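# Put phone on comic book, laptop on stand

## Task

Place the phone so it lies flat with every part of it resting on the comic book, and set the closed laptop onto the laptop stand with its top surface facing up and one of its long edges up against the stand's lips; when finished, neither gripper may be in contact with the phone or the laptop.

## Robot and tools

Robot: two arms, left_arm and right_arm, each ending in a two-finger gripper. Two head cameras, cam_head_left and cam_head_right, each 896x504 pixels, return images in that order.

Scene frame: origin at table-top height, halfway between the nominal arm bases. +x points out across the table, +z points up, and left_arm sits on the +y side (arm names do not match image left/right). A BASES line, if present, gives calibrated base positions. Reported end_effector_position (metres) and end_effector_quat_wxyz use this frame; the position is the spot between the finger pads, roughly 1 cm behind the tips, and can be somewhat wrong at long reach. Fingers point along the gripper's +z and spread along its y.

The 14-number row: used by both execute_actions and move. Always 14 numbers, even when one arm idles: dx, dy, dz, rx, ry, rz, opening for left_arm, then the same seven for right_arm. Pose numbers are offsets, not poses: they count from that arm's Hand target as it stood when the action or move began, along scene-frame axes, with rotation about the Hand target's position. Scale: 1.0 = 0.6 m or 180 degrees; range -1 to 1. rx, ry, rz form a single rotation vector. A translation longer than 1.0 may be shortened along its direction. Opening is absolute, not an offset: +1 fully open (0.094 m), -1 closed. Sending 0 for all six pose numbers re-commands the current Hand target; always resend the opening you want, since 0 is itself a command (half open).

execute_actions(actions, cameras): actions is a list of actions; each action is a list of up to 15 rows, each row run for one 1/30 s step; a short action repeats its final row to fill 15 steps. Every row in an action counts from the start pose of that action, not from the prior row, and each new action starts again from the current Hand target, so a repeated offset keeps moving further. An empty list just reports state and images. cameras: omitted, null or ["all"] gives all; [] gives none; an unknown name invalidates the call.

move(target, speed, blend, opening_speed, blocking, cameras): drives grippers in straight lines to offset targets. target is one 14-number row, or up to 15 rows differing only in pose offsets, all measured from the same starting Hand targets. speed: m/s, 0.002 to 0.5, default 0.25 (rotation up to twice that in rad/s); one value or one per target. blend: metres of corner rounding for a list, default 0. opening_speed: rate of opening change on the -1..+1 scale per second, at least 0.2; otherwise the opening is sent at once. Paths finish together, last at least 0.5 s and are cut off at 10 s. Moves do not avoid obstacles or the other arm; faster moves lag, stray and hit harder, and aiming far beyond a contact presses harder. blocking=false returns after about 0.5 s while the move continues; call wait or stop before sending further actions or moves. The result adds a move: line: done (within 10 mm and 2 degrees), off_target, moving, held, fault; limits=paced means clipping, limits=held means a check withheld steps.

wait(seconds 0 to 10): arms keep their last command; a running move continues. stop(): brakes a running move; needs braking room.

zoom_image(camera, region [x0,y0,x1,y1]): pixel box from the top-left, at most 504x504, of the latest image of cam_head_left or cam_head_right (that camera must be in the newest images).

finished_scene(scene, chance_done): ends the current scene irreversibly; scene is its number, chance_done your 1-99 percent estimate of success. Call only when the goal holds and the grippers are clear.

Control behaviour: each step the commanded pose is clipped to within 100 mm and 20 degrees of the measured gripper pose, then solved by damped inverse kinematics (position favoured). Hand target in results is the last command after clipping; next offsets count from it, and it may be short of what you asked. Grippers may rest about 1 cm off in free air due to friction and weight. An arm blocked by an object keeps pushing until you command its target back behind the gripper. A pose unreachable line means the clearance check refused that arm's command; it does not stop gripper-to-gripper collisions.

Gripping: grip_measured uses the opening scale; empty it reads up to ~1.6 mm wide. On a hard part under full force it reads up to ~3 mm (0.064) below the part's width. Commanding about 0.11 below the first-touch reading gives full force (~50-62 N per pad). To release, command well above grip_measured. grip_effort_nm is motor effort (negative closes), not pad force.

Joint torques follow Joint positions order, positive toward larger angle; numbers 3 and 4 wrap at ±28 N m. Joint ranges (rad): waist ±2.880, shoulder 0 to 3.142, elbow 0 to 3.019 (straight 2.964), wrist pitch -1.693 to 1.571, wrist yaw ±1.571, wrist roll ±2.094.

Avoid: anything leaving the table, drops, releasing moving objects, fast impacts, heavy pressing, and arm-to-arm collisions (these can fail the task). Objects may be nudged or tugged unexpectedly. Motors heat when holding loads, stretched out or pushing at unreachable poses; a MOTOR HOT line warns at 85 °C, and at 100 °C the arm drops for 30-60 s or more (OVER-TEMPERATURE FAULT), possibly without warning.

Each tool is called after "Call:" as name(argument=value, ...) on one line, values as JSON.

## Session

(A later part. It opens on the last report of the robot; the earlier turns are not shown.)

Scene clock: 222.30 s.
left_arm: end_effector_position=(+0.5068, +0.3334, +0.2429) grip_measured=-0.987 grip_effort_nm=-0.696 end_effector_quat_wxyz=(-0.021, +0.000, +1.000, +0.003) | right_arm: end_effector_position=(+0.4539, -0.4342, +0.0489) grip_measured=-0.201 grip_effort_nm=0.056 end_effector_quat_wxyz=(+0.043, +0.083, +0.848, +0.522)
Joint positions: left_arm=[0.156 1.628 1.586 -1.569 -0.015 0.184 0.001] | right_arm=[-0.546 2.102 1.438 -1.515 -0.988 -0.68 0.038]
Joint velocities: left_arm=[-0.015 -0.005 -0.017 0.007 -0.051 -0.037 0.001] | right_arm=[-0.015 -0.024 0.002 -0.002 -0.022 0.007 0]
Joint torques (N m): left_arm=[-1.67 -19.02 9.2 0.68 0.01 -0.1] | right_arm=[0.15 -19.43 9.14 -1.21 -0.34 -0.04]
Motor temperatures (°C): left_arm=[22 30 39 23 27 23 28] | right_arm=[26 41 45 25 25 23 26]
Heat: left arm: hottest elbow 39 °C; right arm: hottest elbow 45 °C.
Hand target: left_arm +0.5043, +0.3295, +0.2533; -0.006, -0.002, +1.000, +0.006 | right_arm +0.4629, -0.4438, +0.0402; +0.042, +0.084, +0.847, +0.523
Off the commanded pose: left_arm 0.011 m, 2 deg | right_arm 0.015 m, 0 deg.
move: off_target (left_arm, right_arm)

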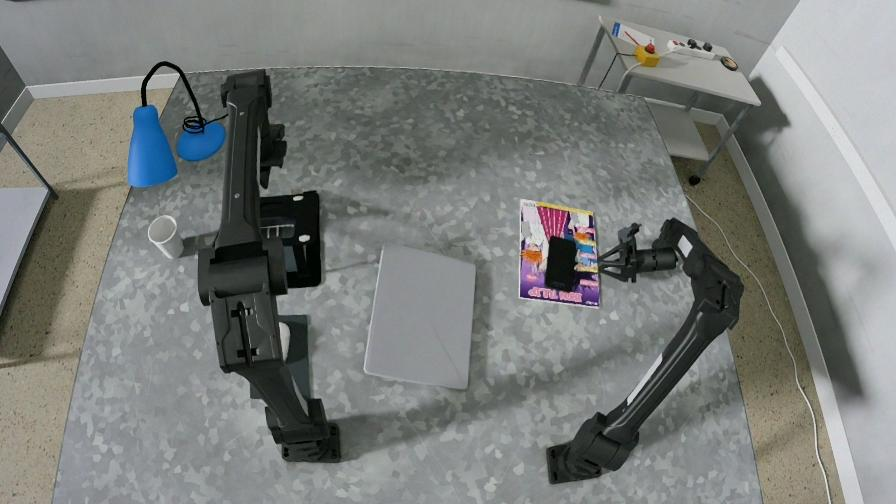

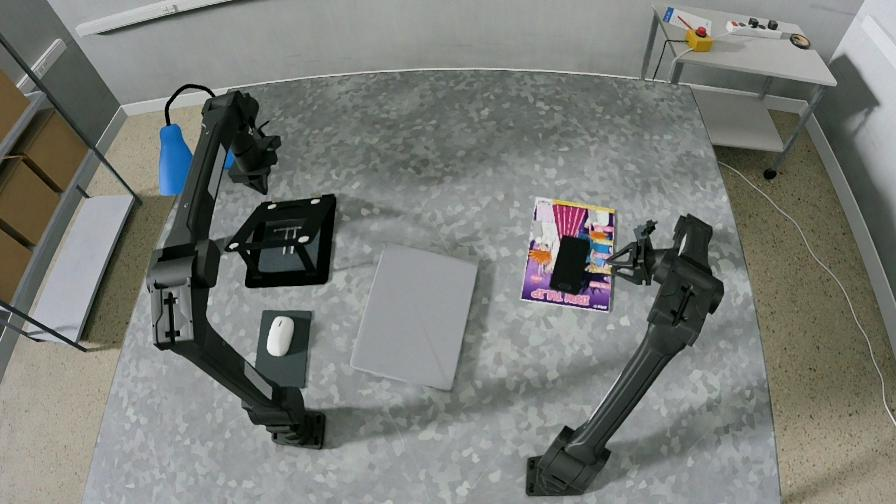

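Call:
move(target=[[0,0,0,0,0,0,-1,0,-0.06,0.05,0,0,0,-0.2],[0,0,0,0,0,0,-1,-0.05,-0.06,0.35,0,0,0,-0.2]], speed=0.2, blend=0.02)

Call:
zoom_image(camera="cam_head_left", region=[340, 220, 500, 400])

Call:
zoom_image(camera="cam_head_right", region=[330, 220, 500, 400])

Call:
zoom_image(camera="cam_head_right", region=[210, 170, 360, 300])

Scene clock: 231.60 s.
left_arm: end_effector_position=(+0.5068, +0.3334, +0.2429) grip_measured=-0.987 grip_effort_nm=-0.696 end_effector_quat_wxyz=(-0.021, +0.000, +1.000, +0.003) | right_arm: end_effector_position=(+0.4386, -0.4726, +0.2459) grip_measured=-0.201 grip_effort_nm=0.061 end_effector_quat_wxyz=(+0.126, +0.131, +0.864, +0.469)
Joint positions: left_arm=[0.156 1.628 1.586 -1.569 -0.015 0.184 0.001] | right_arm=[-0.629 1.747 1.523 -1.672 -0.979 -0.497 0.038]
Joint velocities: left_arm=[-0.005 0.005 -0.012 0.012 0.051 -0.022 -0.001] | right_arm=[-0.015 0.005 0.002 0.007 -0.007 -0.022 0.001]
Joint torques (N m): left_arm=[-2.49 -19.02 9.26 0.7 -0.04 -0.05] | right_arm=[-0.26 -19.43 8.98 -0.68 -0.55 0.17]
Motor temperatures (°C): left_arm=[22 30 38 23 27 23 28] | right_arm=[26 41 45 25 25 23 26]
Heat: left arm: hottest elbow 38 °C; right arm: hottest elbow 45 °C.
Hand target: left_arm +0.5043, +0.3295, +0.2533; -0.006, -0.002, +1.000, +0.006 | right_arm +0.4380, -0.4796, +0.2518; +0.041, +0.082, +0.848, +0.522
Off the commanded pose: left_arm 0.011 m, 2 deg | right_arm 0.010 m, 13 deg.
joint sent to its limit (right arm) — joint 4 (wrist pitch), lower limit. The joint targets are off in position and orientation.
move: off_target (left_arm, right_arm)

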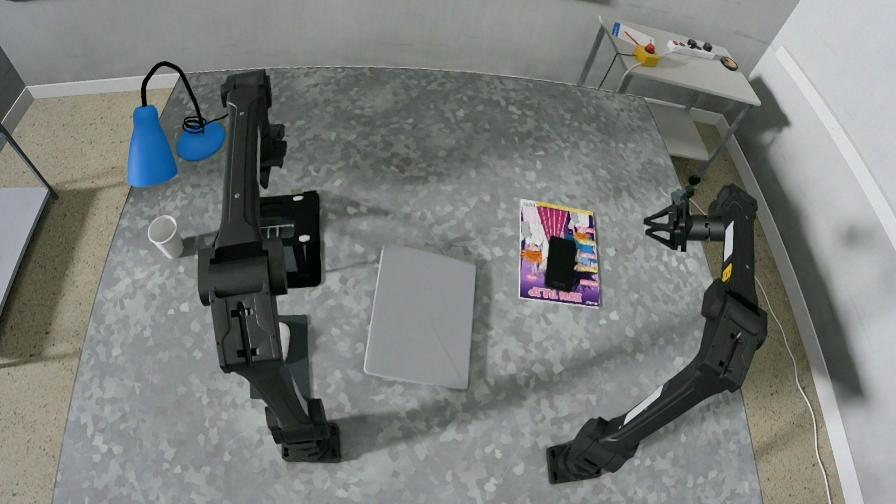

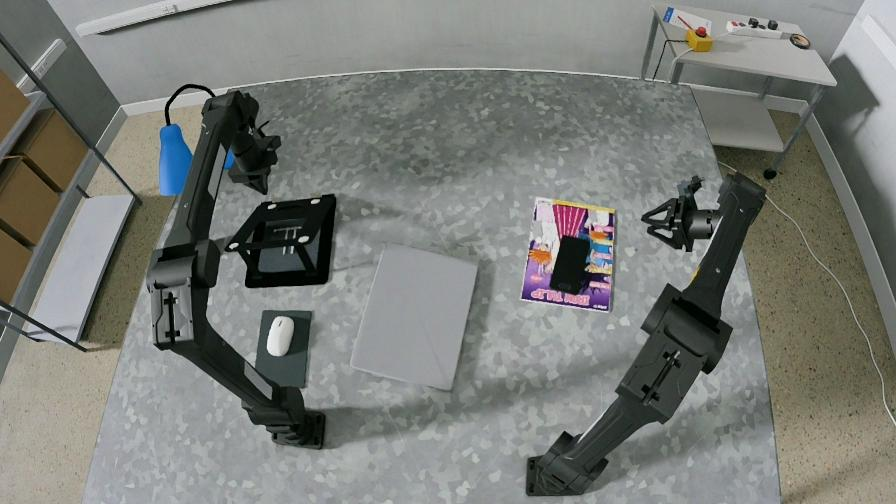

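Scaled by 2.800.

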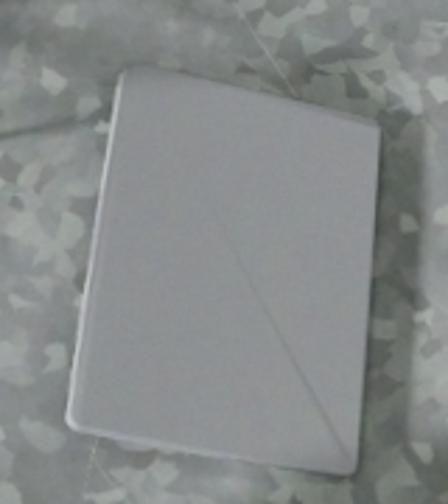

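Scaled by 2.800.

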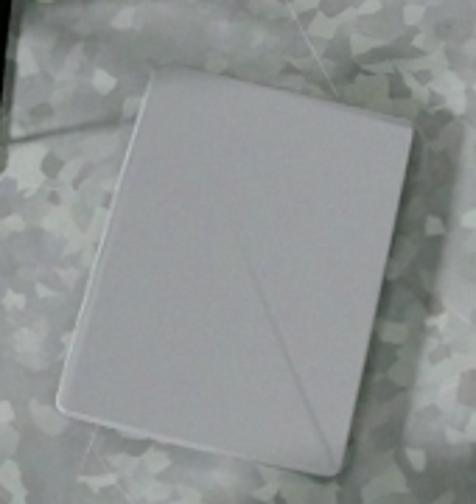

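Scaled by 3.360.

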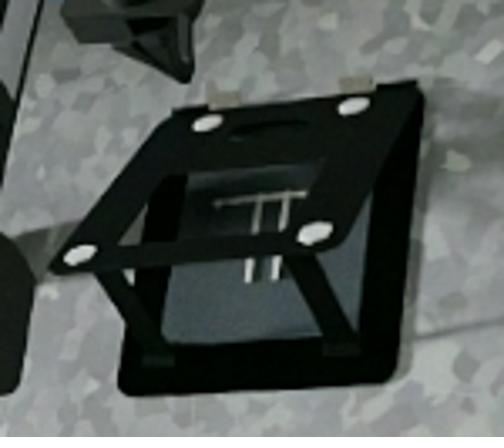

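Call:
move(target=[-0.09,-0.28,-0.17,0,0,0,-1,-0.3,0.5,-0.15,-0.350,0.0275,0.055,-1], speed=0.2)

Scene clock: 256.83 s.
left_arm: end_effector_position=(+0.4495, +0.1654, +0.1457) grip_measured=-0.987 grip_effort_nm=-0.696 end_effector_quat_wxyz=(-0.018, -0.002, +1.000, +0.009) | right_arm: end_effector_position=(+0.2606, -0.1759, +0.1738) grip_measured=-0.992 grip_effort_nm=-0.437 end_effector_quat_wxyz=(+0.007, -0.004, +1.000, +0.014)
Joint positions: left_arm=[-0.215 1.522 1.2 -1.288 -0.01 -0.19 0.001] | right_arm=[0.425 1.184 0.953 -1.316 -0.019 0.421 0]
Joint velocities: left_arm=[-0.005 -0.005 -0.017 0.007 -0.022 0.022 -0.001] | right_arm=[0.005 -0.015 0.002 0.012 0.051 0.066 -0.001]
Joint torques (N m): left_arm=[-2.37 -15.85 8.77 0.61 0 -0.13] | right_arm=[1.26 -7.88 7.9 -0.16 0.13 0.28]
Motor temperatures (°C): left_arm=[22 30 38 23 27 23 28] | right_arm=[26 43 43 25 25 23 26]
Heat: left arm: hottest elbow 38 °C; right arm: hottest shoulder 43 °C.
Hand target: left_arm +0.4475, +0.1607, +0.1533; -0.004, -0.002, +1.000, +0.005 | right_arm +0.2552, -0.1752, +0.1639; -0.011, -0.005, +1.000, +0.004
Off the commanded pose: left_arm 0.007 m, 1 deg | right_arm 0.013 m, 2 deg.
move: off_target (right_arm)

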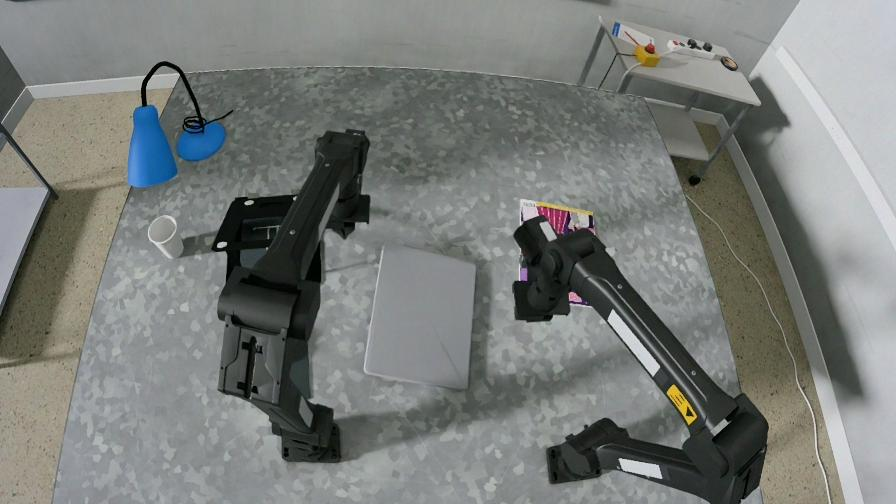

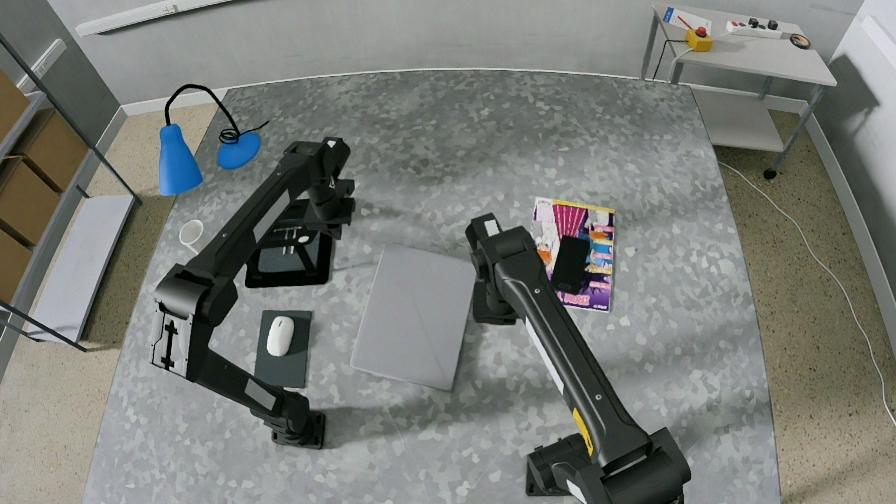

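Call:
move(target=[0.01,-0.03,-0.215,0,0,0,-1,-0.08,0.02,-0.225,0,0,0,-1], speed=0.15)

Call:
zoom_image(camera="cam_head_left", region=[320, 220, 540, 420])

Call:
zoom_image(camera="cam_head_right", region=[320, 220, 540, 420])

Scene clock: 263.77 s.
left_arm: end_effector_position=(+0.4533, +0.1479, +0.0294) grip_measured=-0.987 grip_effort_nm=-0.696 end_effector_quat_wxyz=(-0.004, -0.003, +1.000, +0.006) | right_arm: end_effector_position=(+0.2121, -0.1659, +0.0383) grip_measured=-0.992 grip_effort_nm=-0.432 end_effector_quat_wxyz=(-0.002, -0.003, +1.000, +0.010)
Joint positions: left_arm=[-0.253 1.666 1.034 -0.948 -0.01 -0.231 0.001] | right_arm=[0.529 1.267 0.627 -0.925 -0.019 0.529 0]
Joint velocities: left_arm=[0.005 -0.005 -0.017 -0.012 -0.037 -0.066 0.001] | right_arm=[-0.015 0.005 -0.007 -0.012 0.051 0.037 0]
Joint torques (N m): left_arm=[-2.67 -14.21 7.71 0.79 0.02 -0.08] | right_arm=[1.44 -7 6.22 0.47 0.05 0.24]
Motor temperatures (°C): left_arm=[22 30 38 23 27 23 28] | right_arm=[26 42 44 25 25 23 26]
Heat: left arm: hottest elbow 38 °C; right arm: hottest elbow 44 °C.
Hand target: left_arm +0.4515, +0.1419, +0.0247; -0.004, -0.002, +1.000, +0.005 | right_arm +0.2065, -0.1649, +0.0289; -0.012, -0.005, +1.000, +0.004
Off the commanded pose: left_arm 0.007 m, 0 deg | right_arm 0.011 m, 1 deg.
move: off_target (right_arm)

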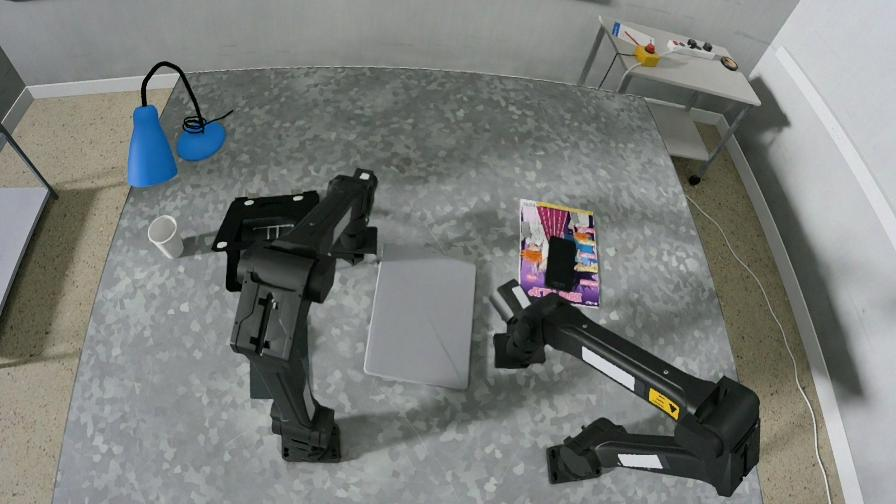

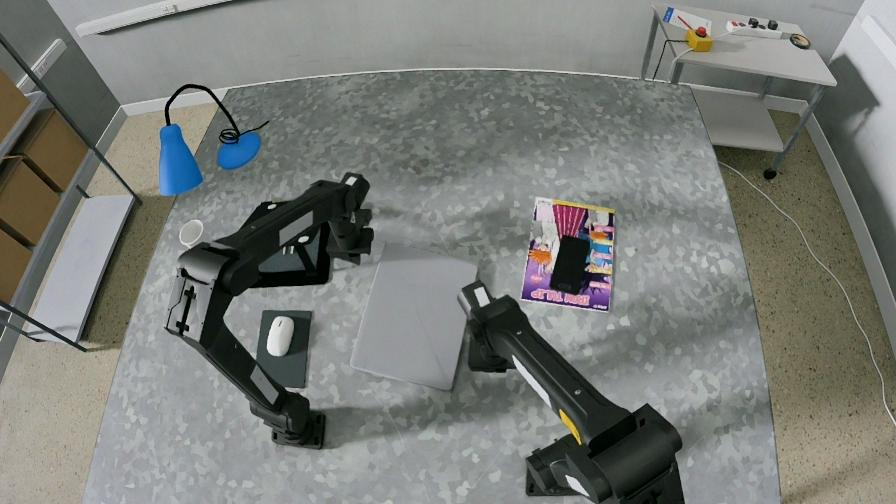

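Scaled by 2.291.

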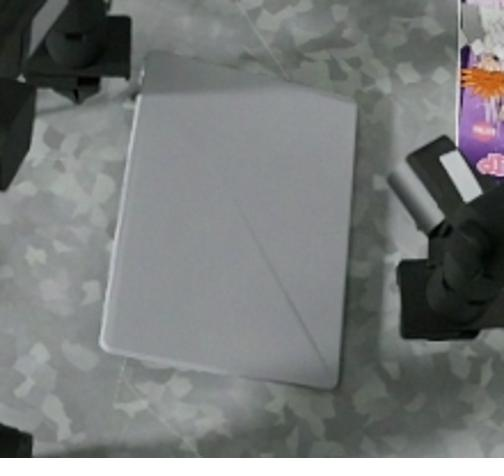

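Scaled by 2.291.

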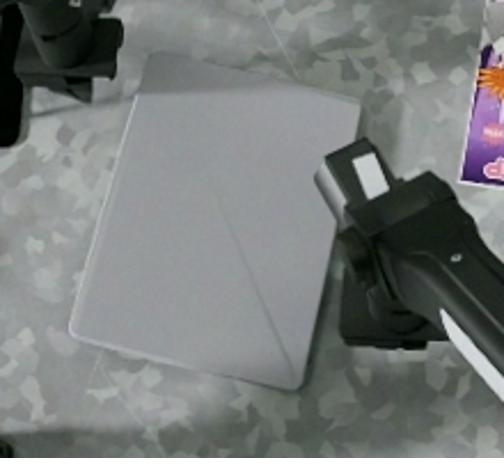

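Call:
move(target=[[0,-0.01,-0.02,0,0,0,-1,0,0.01,-0.033,0,0,0,-1],[0,-0.05,-0.02,0,0,0,-1,0,0.06,-0.033,0,0,0,-1]], speed=0.06)

Call:
zoom_image(camera="cam_head_left", region=[320, 220, 540, 420])

Call:
zoom_image(camera="cam_head_right", region=[320, 220, 540, 420])

Scene clock: 274.33 s.
left_arm: end_effector_position=(+0.4495, +0.1182, +0.0166) grip_measured=-0.987 grip_effort_nm=-0.691 end_effector_quat_wxyz=(-0.004, -0.002, +1.000, +0.007) | right_arm: end_effector_position=(+0.1990, -0.1419, +0.0100) grip_measured=-0.992 grip_effort_nm=-0.437 end_effector_quat_wxyz=(-0.013, +0.000, +1.000, +0.001)
Joint positions: left_arm=[-0.322 1.697 1.034 -0.919 -0.01 -0.298 0.001] | right_arm=[0.626 1.358 0.612 -0.845 -0.018 0.632 0]
Joint velocities: left_arm=[-0.015 0.005 0.002 -0.012 0.007 -0.022 0] | right_arm=[0.005 -0.005 -0.002 0.012 -0.051 -0.037 0.002]
Joint torques (N m): left_arm=[-2.08 -14.33 8.47 0.51 0.07 -0.08] | right_arm=[1.79 -6.95 8.44 0.46 -0.06 0.19]
Motor temperatures (°C): left_arm=[22 30 37 23 27 23 28] | right_arm=[26 41 43 25 24 23 26]
Heat: left arm: hottest elbow 37 °C; right arm: hottest elbow 43 °C.
Hand target: left_arm +0.4511, +0.1117, +0.0131; -0.004, -0.002, +1.000, +0.005 | right_arm +0.2064, -0.1294, +0.0085; -0.012, -0.005, +1.000, +0.004
Off the commanded pose: left_arm 0.008 m, 0 deg | right_arm 0.015 m, 1 deg.
move: off_target (right_arm)

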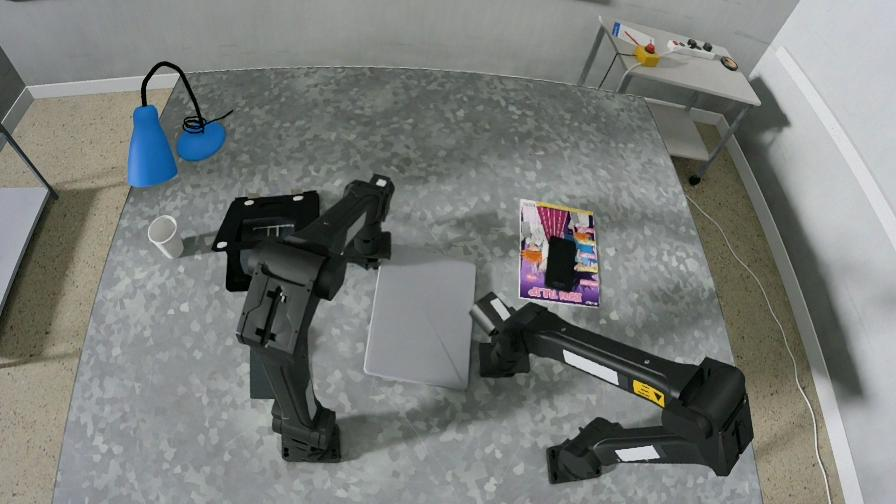

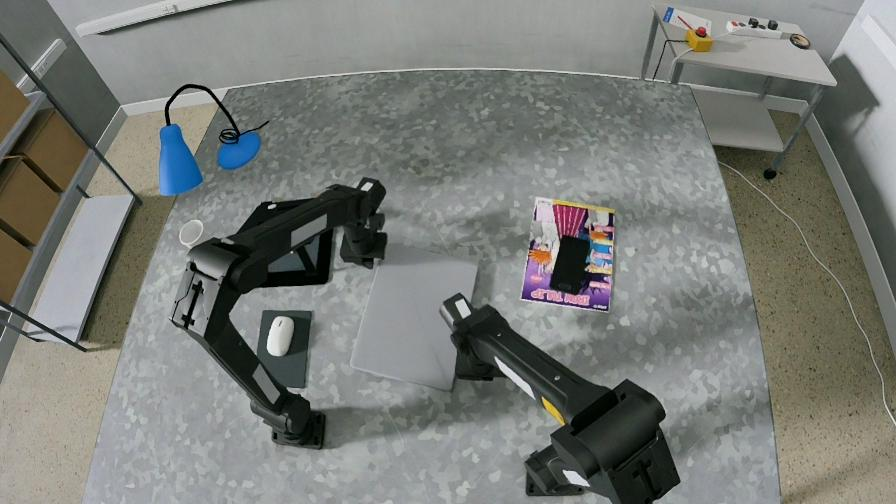

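Scaled by 2.291.

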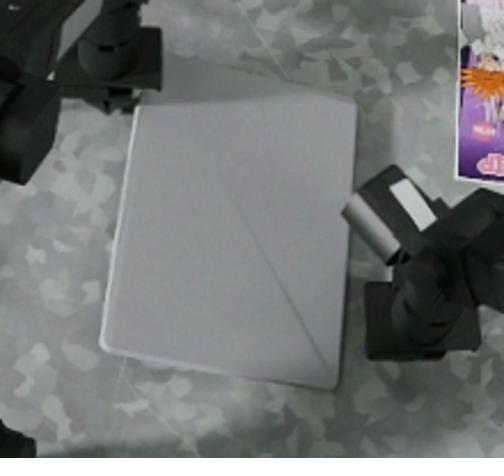

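Scaled by 2.291.

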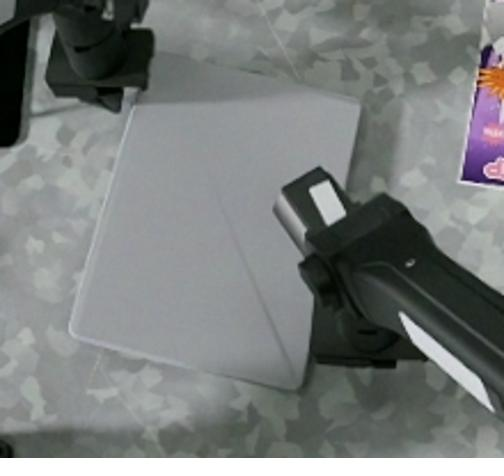

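Call:
move(target=[[0.0,-0.02,0.005,0,0,0,-1,-0.01,0.05,0.02,0,0,0,-1],[0.04,-0.10,0.005,0,0,0,-1,-0.035,0.12,0.015,0,0,0,-1]], speed=0.06)

Call:
zoom_image(camera="cam_head_left", region=[320, 220, 540, 420])

Call:
zoom_image(camera="cam_head_right", region=[320, 220, 540, 420])

Scene clock: 283.13 s.
left_arm: end_effector_position=(+0.4580, +0.0697, +0.0121) grip_measured=-0.987 grip_effort_nm=-0.691 end_effector_quat_wxyz=(-0.014, -0.005, +1.000, +0.012) | right_arm: end_effector_position=(+0.1754, -0.0750, +0.0113) grip_measured=-0.992 grip_effort_nm=-0.437 end_effector_quat_wxyz=(-0.019, -0.003, +1.000, -0.004)
Joint positions: left_arm=[-0.418 1.769 1.121 -0.957 -0.011 -0.399 0.001] | right_arm=[0.843 1.436 0.695 -0.86 -0.023 0.842 0]
Joint velocities: left_arm=[-0.015 0.005 0.002 -0.002 -0.051 -0.051 0] | right_arm=[-0.005 -0.015 -0.012 0.002 0.007 0.022 -0.001]
Joint torques (N m): left_arm=[-2.49 -14.21 13.12 0.13 0.15 -0.15] | right_arm=[1.32 -9 9.76 -0.02 0.02 0.25]
Motor temperatures (°C): left_arm=[22 30 38 23 27 23 28] | right_arm=[26 40 44 25 24 23 26]
Heat: left arm: hottest elbow 38 °C; right arm: hottest elbow 44 °C.
Hand target: left_arm +0.4746, +0.0515, +0.0162; -0.004, -0.002, +1.000, +0.005 | right_arm +0.1857, -0.0569, +0.0162; -0.014, -0.005, +1.000, +0.003
Off the commanded pose: left_arm 0.025 m, 1 deg | right_arm 0.021 m, 1 deg.
move: off_target (left_arm, right_arm)

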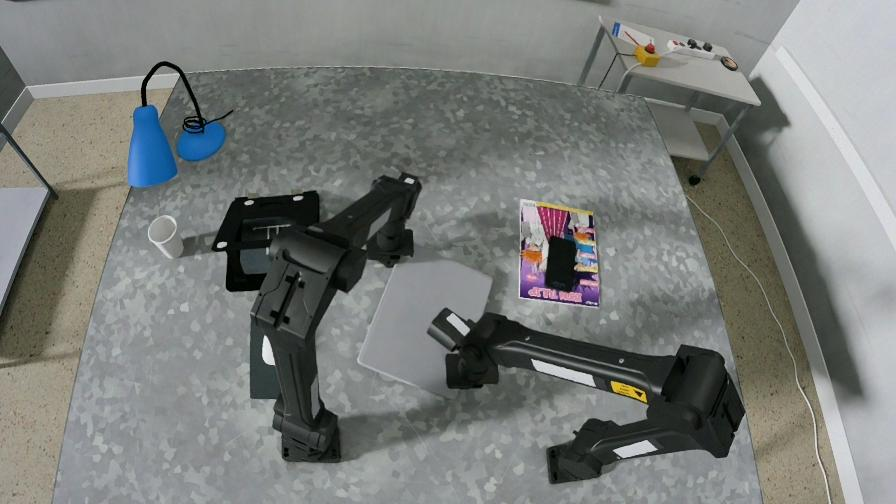

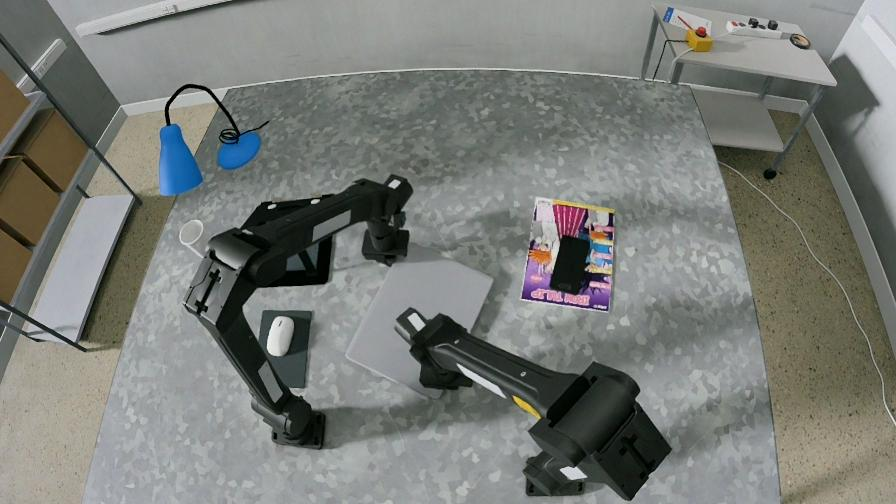

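Scaled by 2.291.

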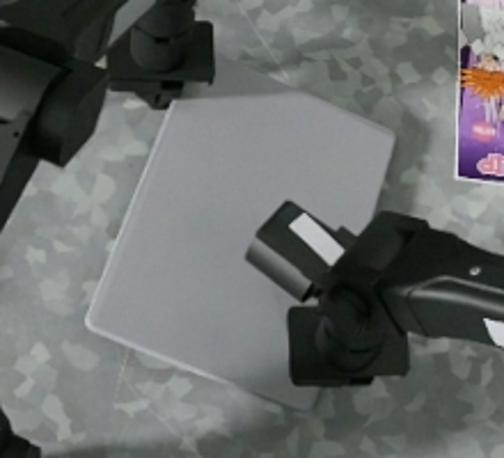

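Scaled by 2.291.

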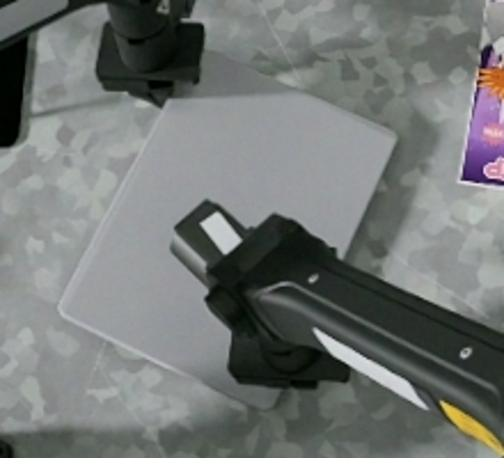

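Call:
move(target=[[0.0,-0.06,-0.002,0,0,0,-1,-0.01,0.06,0.005,0,0,0,-1],[0.0,-0.11,-0.005,0,0,0,-1,-0.015,0.12,0.005,0,0,0,-1]], speed=0.06)

Call:
zoom_image(camera="cam_head_left", region=[320, 220, 540, 420])

Call:
zoom_image(camera="cam_head_right", region=[320, 220, 540, 420])

Scene clock: 288.43 s.
left_arm: end_effector_position=(+0.4658, +0.0058, +0.0125) grip_measured=-0.987 grip_effort_nm=-0.691 end_effector_quat_wxyz=(-0.006, -0.007, +1.000, +0.010) | right_arm: end_effector_position=(+0.1549, -0.0159, +0.0115) grip_measured=-0.992 grip_effort_nm=-0.432 end_effector_quat_wxyz=(-0.034, -0.008, +0.999, -0.017)
Joint positions: left_arm=[-0.532 1.835 1.221 -0.976 -0.011 -0.518 0.001] | right_arm=[0.993 1.543 0.814 -0.909 -0.038 0.98 0]
Joint velocities: left_arm=[0.005 0.005 0.012 -0.012 -0.037 -0.066 0] | right_arm=[-0.005 0.005 -0.007 -0.012 -0.037 -0.037 0.001]
Joint torques (N m): left_arm=[-3.08 -15.85 12.7 0.01 0.24 -0.13] | right_arm=[0.56 -10.4 11.56 0.62 0.46 0.22]
Motor temperatures (°C): left_arm=[22 30 38 23 27 23 28] | right_arm=[26 39 44 25 24 23 26]
Heat: left arm: hottest elbow 38 °C; right arm: hottest elbow 44 °C.
Hand target: left_arm +0.4740, -0.0147, +0.0135; -0.003, -0.002, +1.000, +0.004 | right_arm +0.1772, +0.0151, +0.0178; -0.014, -0.005, +1.000, +0.002
Off the commanded pose: left_arm 0.022 m, 1 deg | right_arm 0.039 m, 3 deg.
move: off_target (left_arm, right_arm)

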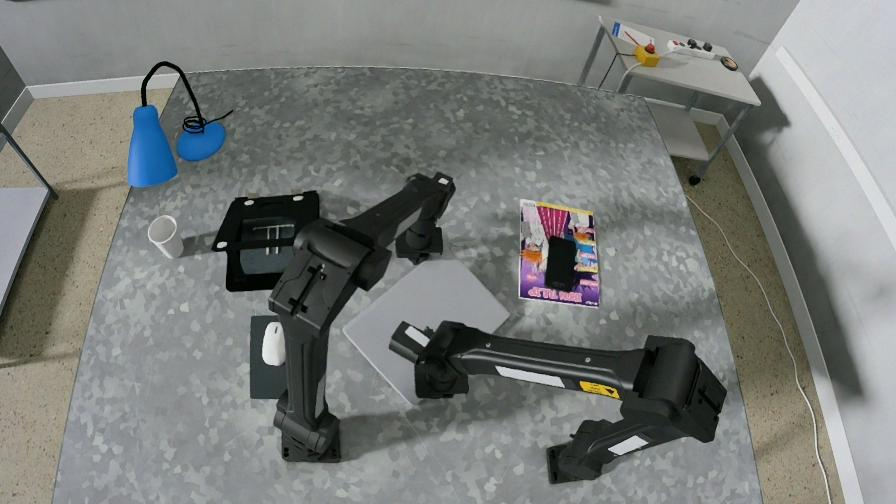

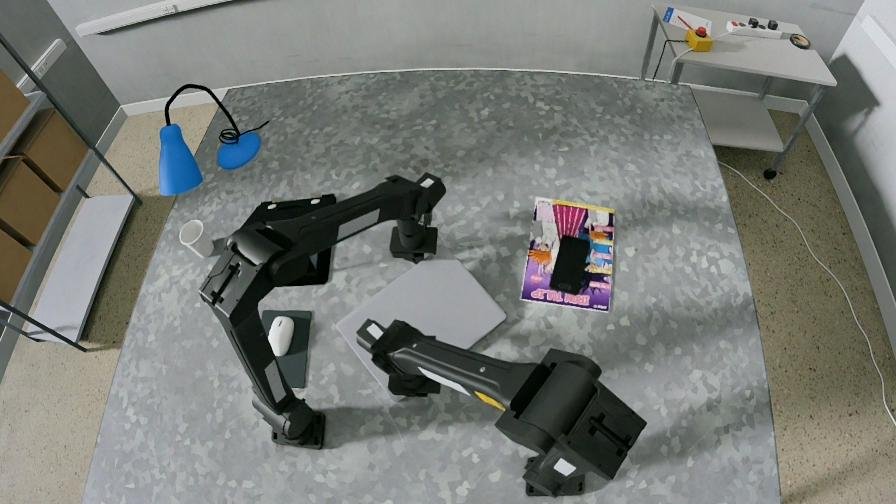

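Scaled by 2.291.

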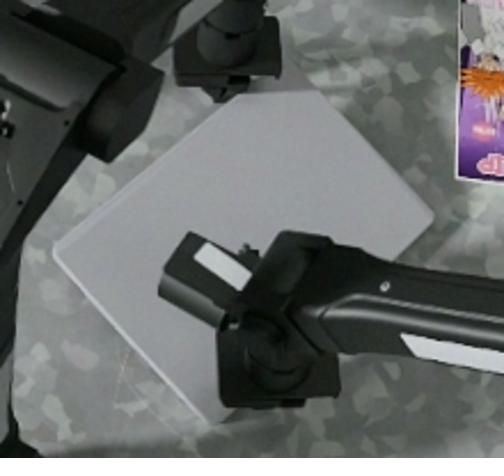

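Scaled by 2.291.

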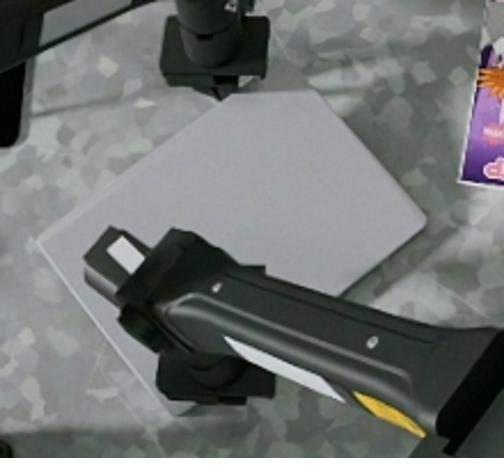

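Call:
move(target=[[0.0,0.08,0.01,0,0,0,-1,0,-0.1,0.01,0,0,0,-1],[0.0,0.08,0.2,0,0,0,-1,0,-0.1,0.2,0,0,0,-1],[-0.44,0.383,0.21,0,0,0,-1,0.42,-0.34,0.21,0,0,0,-1]], speed=0.15, blend=0.01)

Call:
zoom_image(camera="cam_head_left", region=[320, 220, 540, 420])

Call:
zoom_image(camera="cam_head_right", region=[320, 220, 540, 420])

Scene clock: 301.77 s.
left_arm: end_effector_position=(+0.2190, +0.2155, +0.1421) grip_measured=-0.987 grip_effort_nm=-0.686 end_effector_quat_wxyz=(-0.001, +0.000, +1.000, +0.005) | right_arm: end_effector_position=(+0.4090, -0.1918, +0.1413) grip_measured=-0.992 grip_effort_nm=-0.432 end_effector_quat_wxyz=(-0.016, -0.005, +1.000, +0.003)
Joint positions: left_arm=[-0.179 0.82 0.647 -1.401 -0.009 -0.15 0.001] | right_arm=[0.258 1.594 1.273 -1.28 -0.014 0.253 0]
Joint velocities: left_arm=[0.005 -0.005 -0.002 -0.002 -0.022 -0.007 0] | right_arm=[-0.015 -0.005 0.002 -0.007 0.007 0.022 -0.001]
Joint torques (N m): left_arm=[0.15 -4.6 9.16 -0.03 -0.11 0.1] | right_arm=[-0.03 -14.21 12.4 -0.28 0.05 0.08]
Motor temperatures (°C): left_arm=[22 29 39 23 27 23 28] | right_arm=[26 39 45 25 24 23 26]
Heat: left arm: hottest elbow 39 °C; right arm: hottest elbow 45 °C.
Hand target: left_arm +0.2146, +0.2192, +0.1407; -0.004, -0.002, +1.000, +0.006 | right_arm +0.4287, -0.1904, +0.1475; -0.010, -0.005, +1.000, +0.005
Off the commanded pose: left_arm 0.009 m, 0 deg | right_arm 0.021 m, 0 deg.
move: off_target (right_arm)

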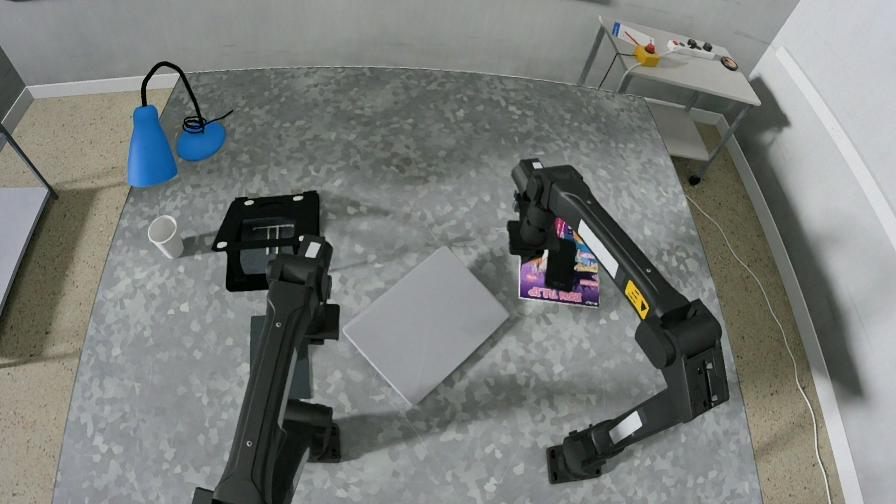

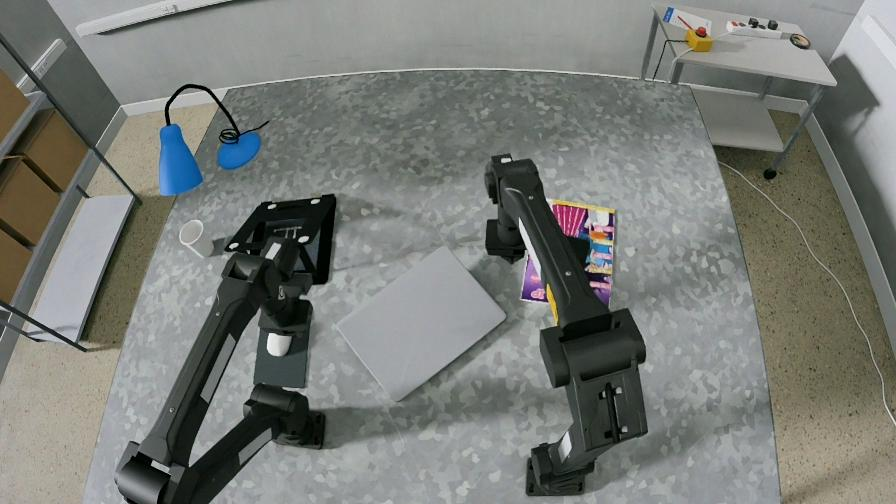

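Scaled by 2.291.

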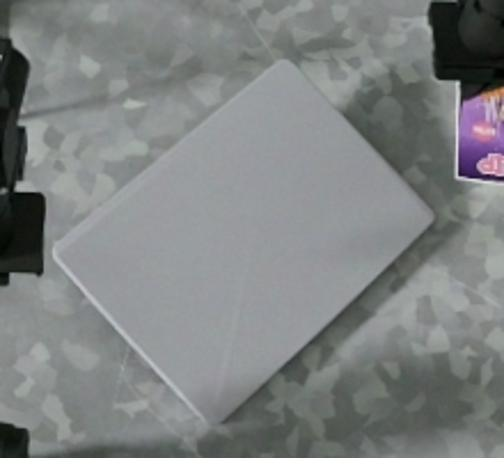

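Scaled by 2.291.

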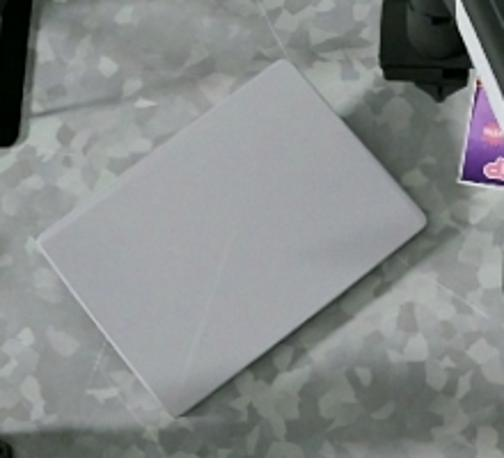

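Call:
move(target=[-0.14,-0.465,0,0,0,0,-1,0.12,0.375,0,0,0,0,-1], speed=0.15)

Call:
zoom_image(camera="cam_head_left", region=[320, 220, 540, 420])

Call:
zoom_image(camera="cam_head_right", region=[320, 220, 540, 420])

Scene clock: 317.43 s.
left_arm: end_effector_position=(+0.1216, -0.0326, +0.1242) grip_measured=-0.987 grip_effort_nm=-0.691 end_effector_quat_wxyz=(-0.014, -0.003, +0.999, +0.029) | right_arm: end_effector_position=(+0.4909, +0.0216, +0.1463) grip_measured=-0.992 grip_effort_nm=-0.437 end_effector_quat_wxyz=(-0.013, -0.006, +1.000, +0.002)
Joint positions: left_arm=[-1.279 1.203 0.831 -1.263 0.009 -1.256 0.001] | right_arm=[0.561 2.008 1.87 -1.453 -0.018 0.555 0]
Joint velocities: left_arm=[-0.005 -0.005 -0.002 -0.007 -0.007 -0.066 -0.001] | right_arm=[-0.015 -0.005 0.007 -0.012 0.11 -0.051 0]
Joint torques (N m): left_arm=[-2.61 -6.95 15.34 0.51 -0.24 -0.04] | right_arm=[1.08 -21.25 12.92 -0.43 -0.01 0.21]
Motor temperatures (°C): left_arm=[22 29 38 23 27 23 28] | right_arm=[26 39 49 25 24 23 26]
Heat: left arm: hottest elbow 38 °C; right arm: hottest elbow 49 °C.
Hand target: left_arm +0.1273, -0.0604, +0.1434; -0.003, -0.002, +1.000, +0.001 | right_arm +0.5022, +0.0343, +0.1430; -0.012, -0.005, +1.000, +0.004
Off the commanded pose: left_arm 0.033 m, 3 deg | right_arm 0.016 m, 1 deg.
move: off_target (left_arm, right_arm)

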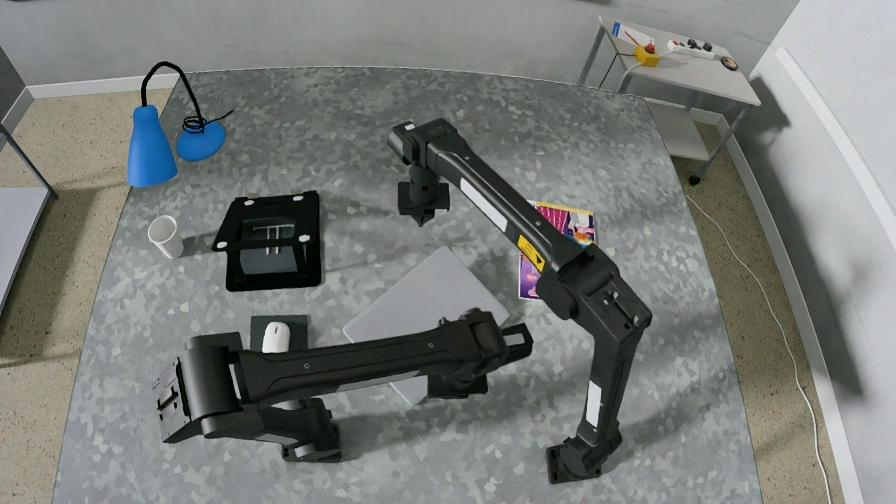

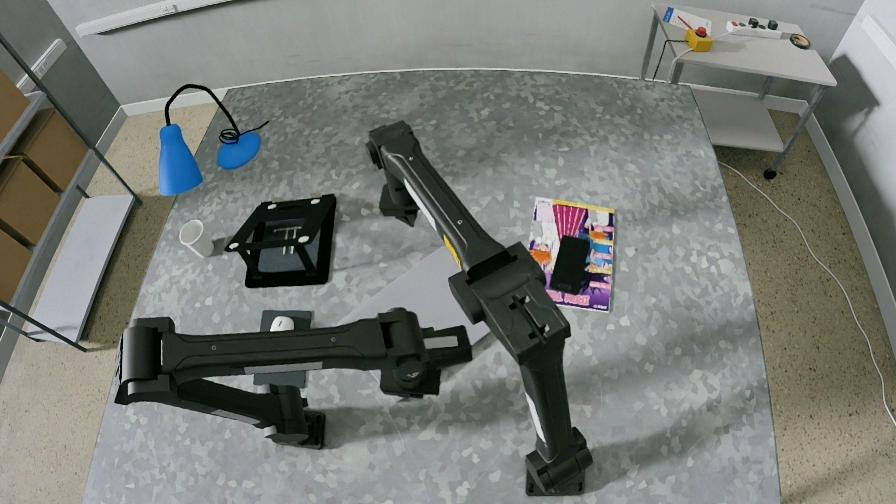

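Scaled by 2.291.

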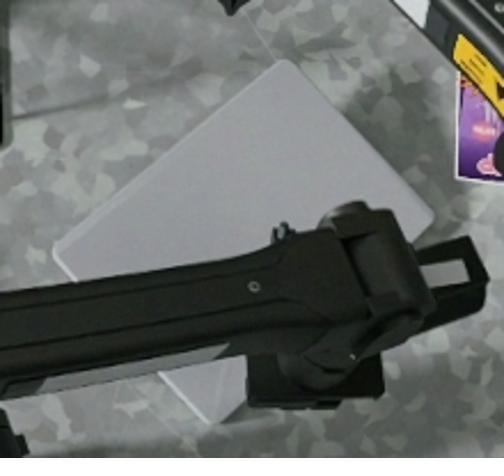

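Scaled by 2.291.

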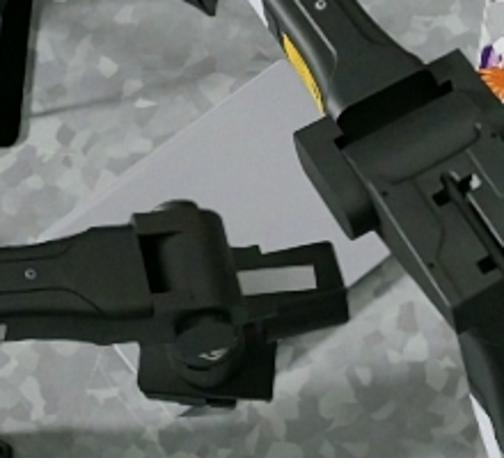

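Call:
move(target=[0,0,-0.183,0,0,0,-1,0,0,-0.205,0,0,0,-1], speed=0.1)

Call:
zoom_image(camera="cam_head_left", region=[320, 220, 540, 420])

Call:
zoom_image(camera="cam_head_right", region=[320, 220, 540, 420])

Scene clock: 325.40 s.
left_arm: end_effector_position=(+0.1303, -0.0594, +0.0392) grip_measured=-0.987 grip_effort_nm=-0.691 end_effector_quat_wxyz=(-0.003, -0.004, +1.000, -0.003) | right_arm: end_effector_position=(+0.5069, +0.0318, +0.0485) grip_measured=-0.992 grip_effort_nm=-0.437 end_effector_quat_wxyz=(+0.005, -0.006, +1.000, +0.014)
Joint positions: left_arm=[-1.281 1.367 0.721 -0.921 0.008 -1.26 0.001] | right_arm=[0.561 2.098 1.753 -1.202 -0.018 0.555 0]
Joint velocities: left_arm=[0.005 -0.005 -0.002 0.017 -0.007 -0.022 0] | right_arm=[0.005 0.005 -0.012 -0.002 0.081 -0.022 0]
Joint torques (N m): left_arm=[-1.79 -8.82 7.39 0.65 -0.2 -0.05] | right_arm=[0.85 -22.36 7.51 0.54 0 0.19]
Motor temperatures (°C): left_arm=[22 28 38 23 27 23 28] | right_arm=[26 39 49 25 24 23 26]
Heat: left arm: hottest elbow 38 °C; right arm: hottest elbow 49 °C.
Hand target: left_arm +0.1259, -0.0592, +0.0340; -0.003, -0.002, +1.000, +0.001 | right_arm +0.5019, +0.0322, +0.0201; -0.012, -0.005, +1.000, +0.004
Off the commanded pose: left_arm 0.006 m, 0 deg | right_arm 0.029 m, 2 deg.
move: off_target (right_arm)

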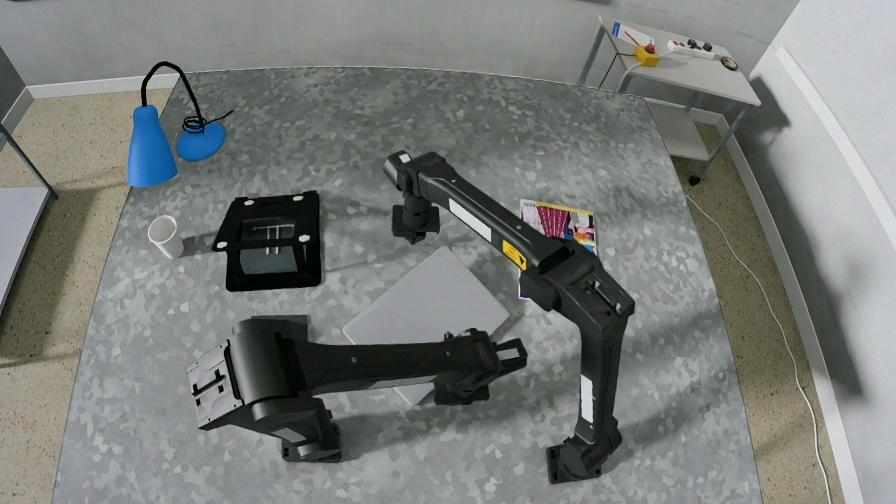

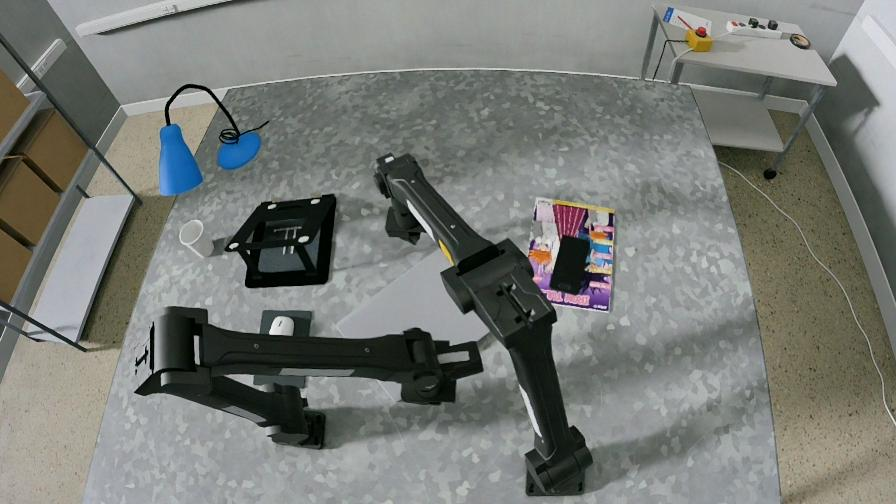

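Scaled by 2.291.

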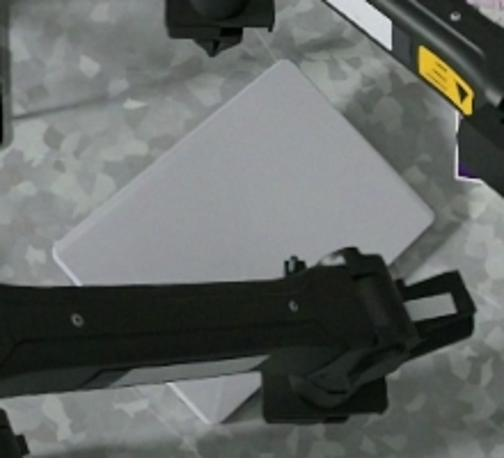

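Scaled by 2.291.

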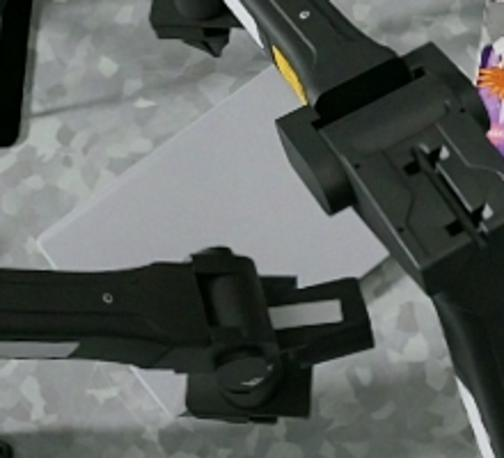

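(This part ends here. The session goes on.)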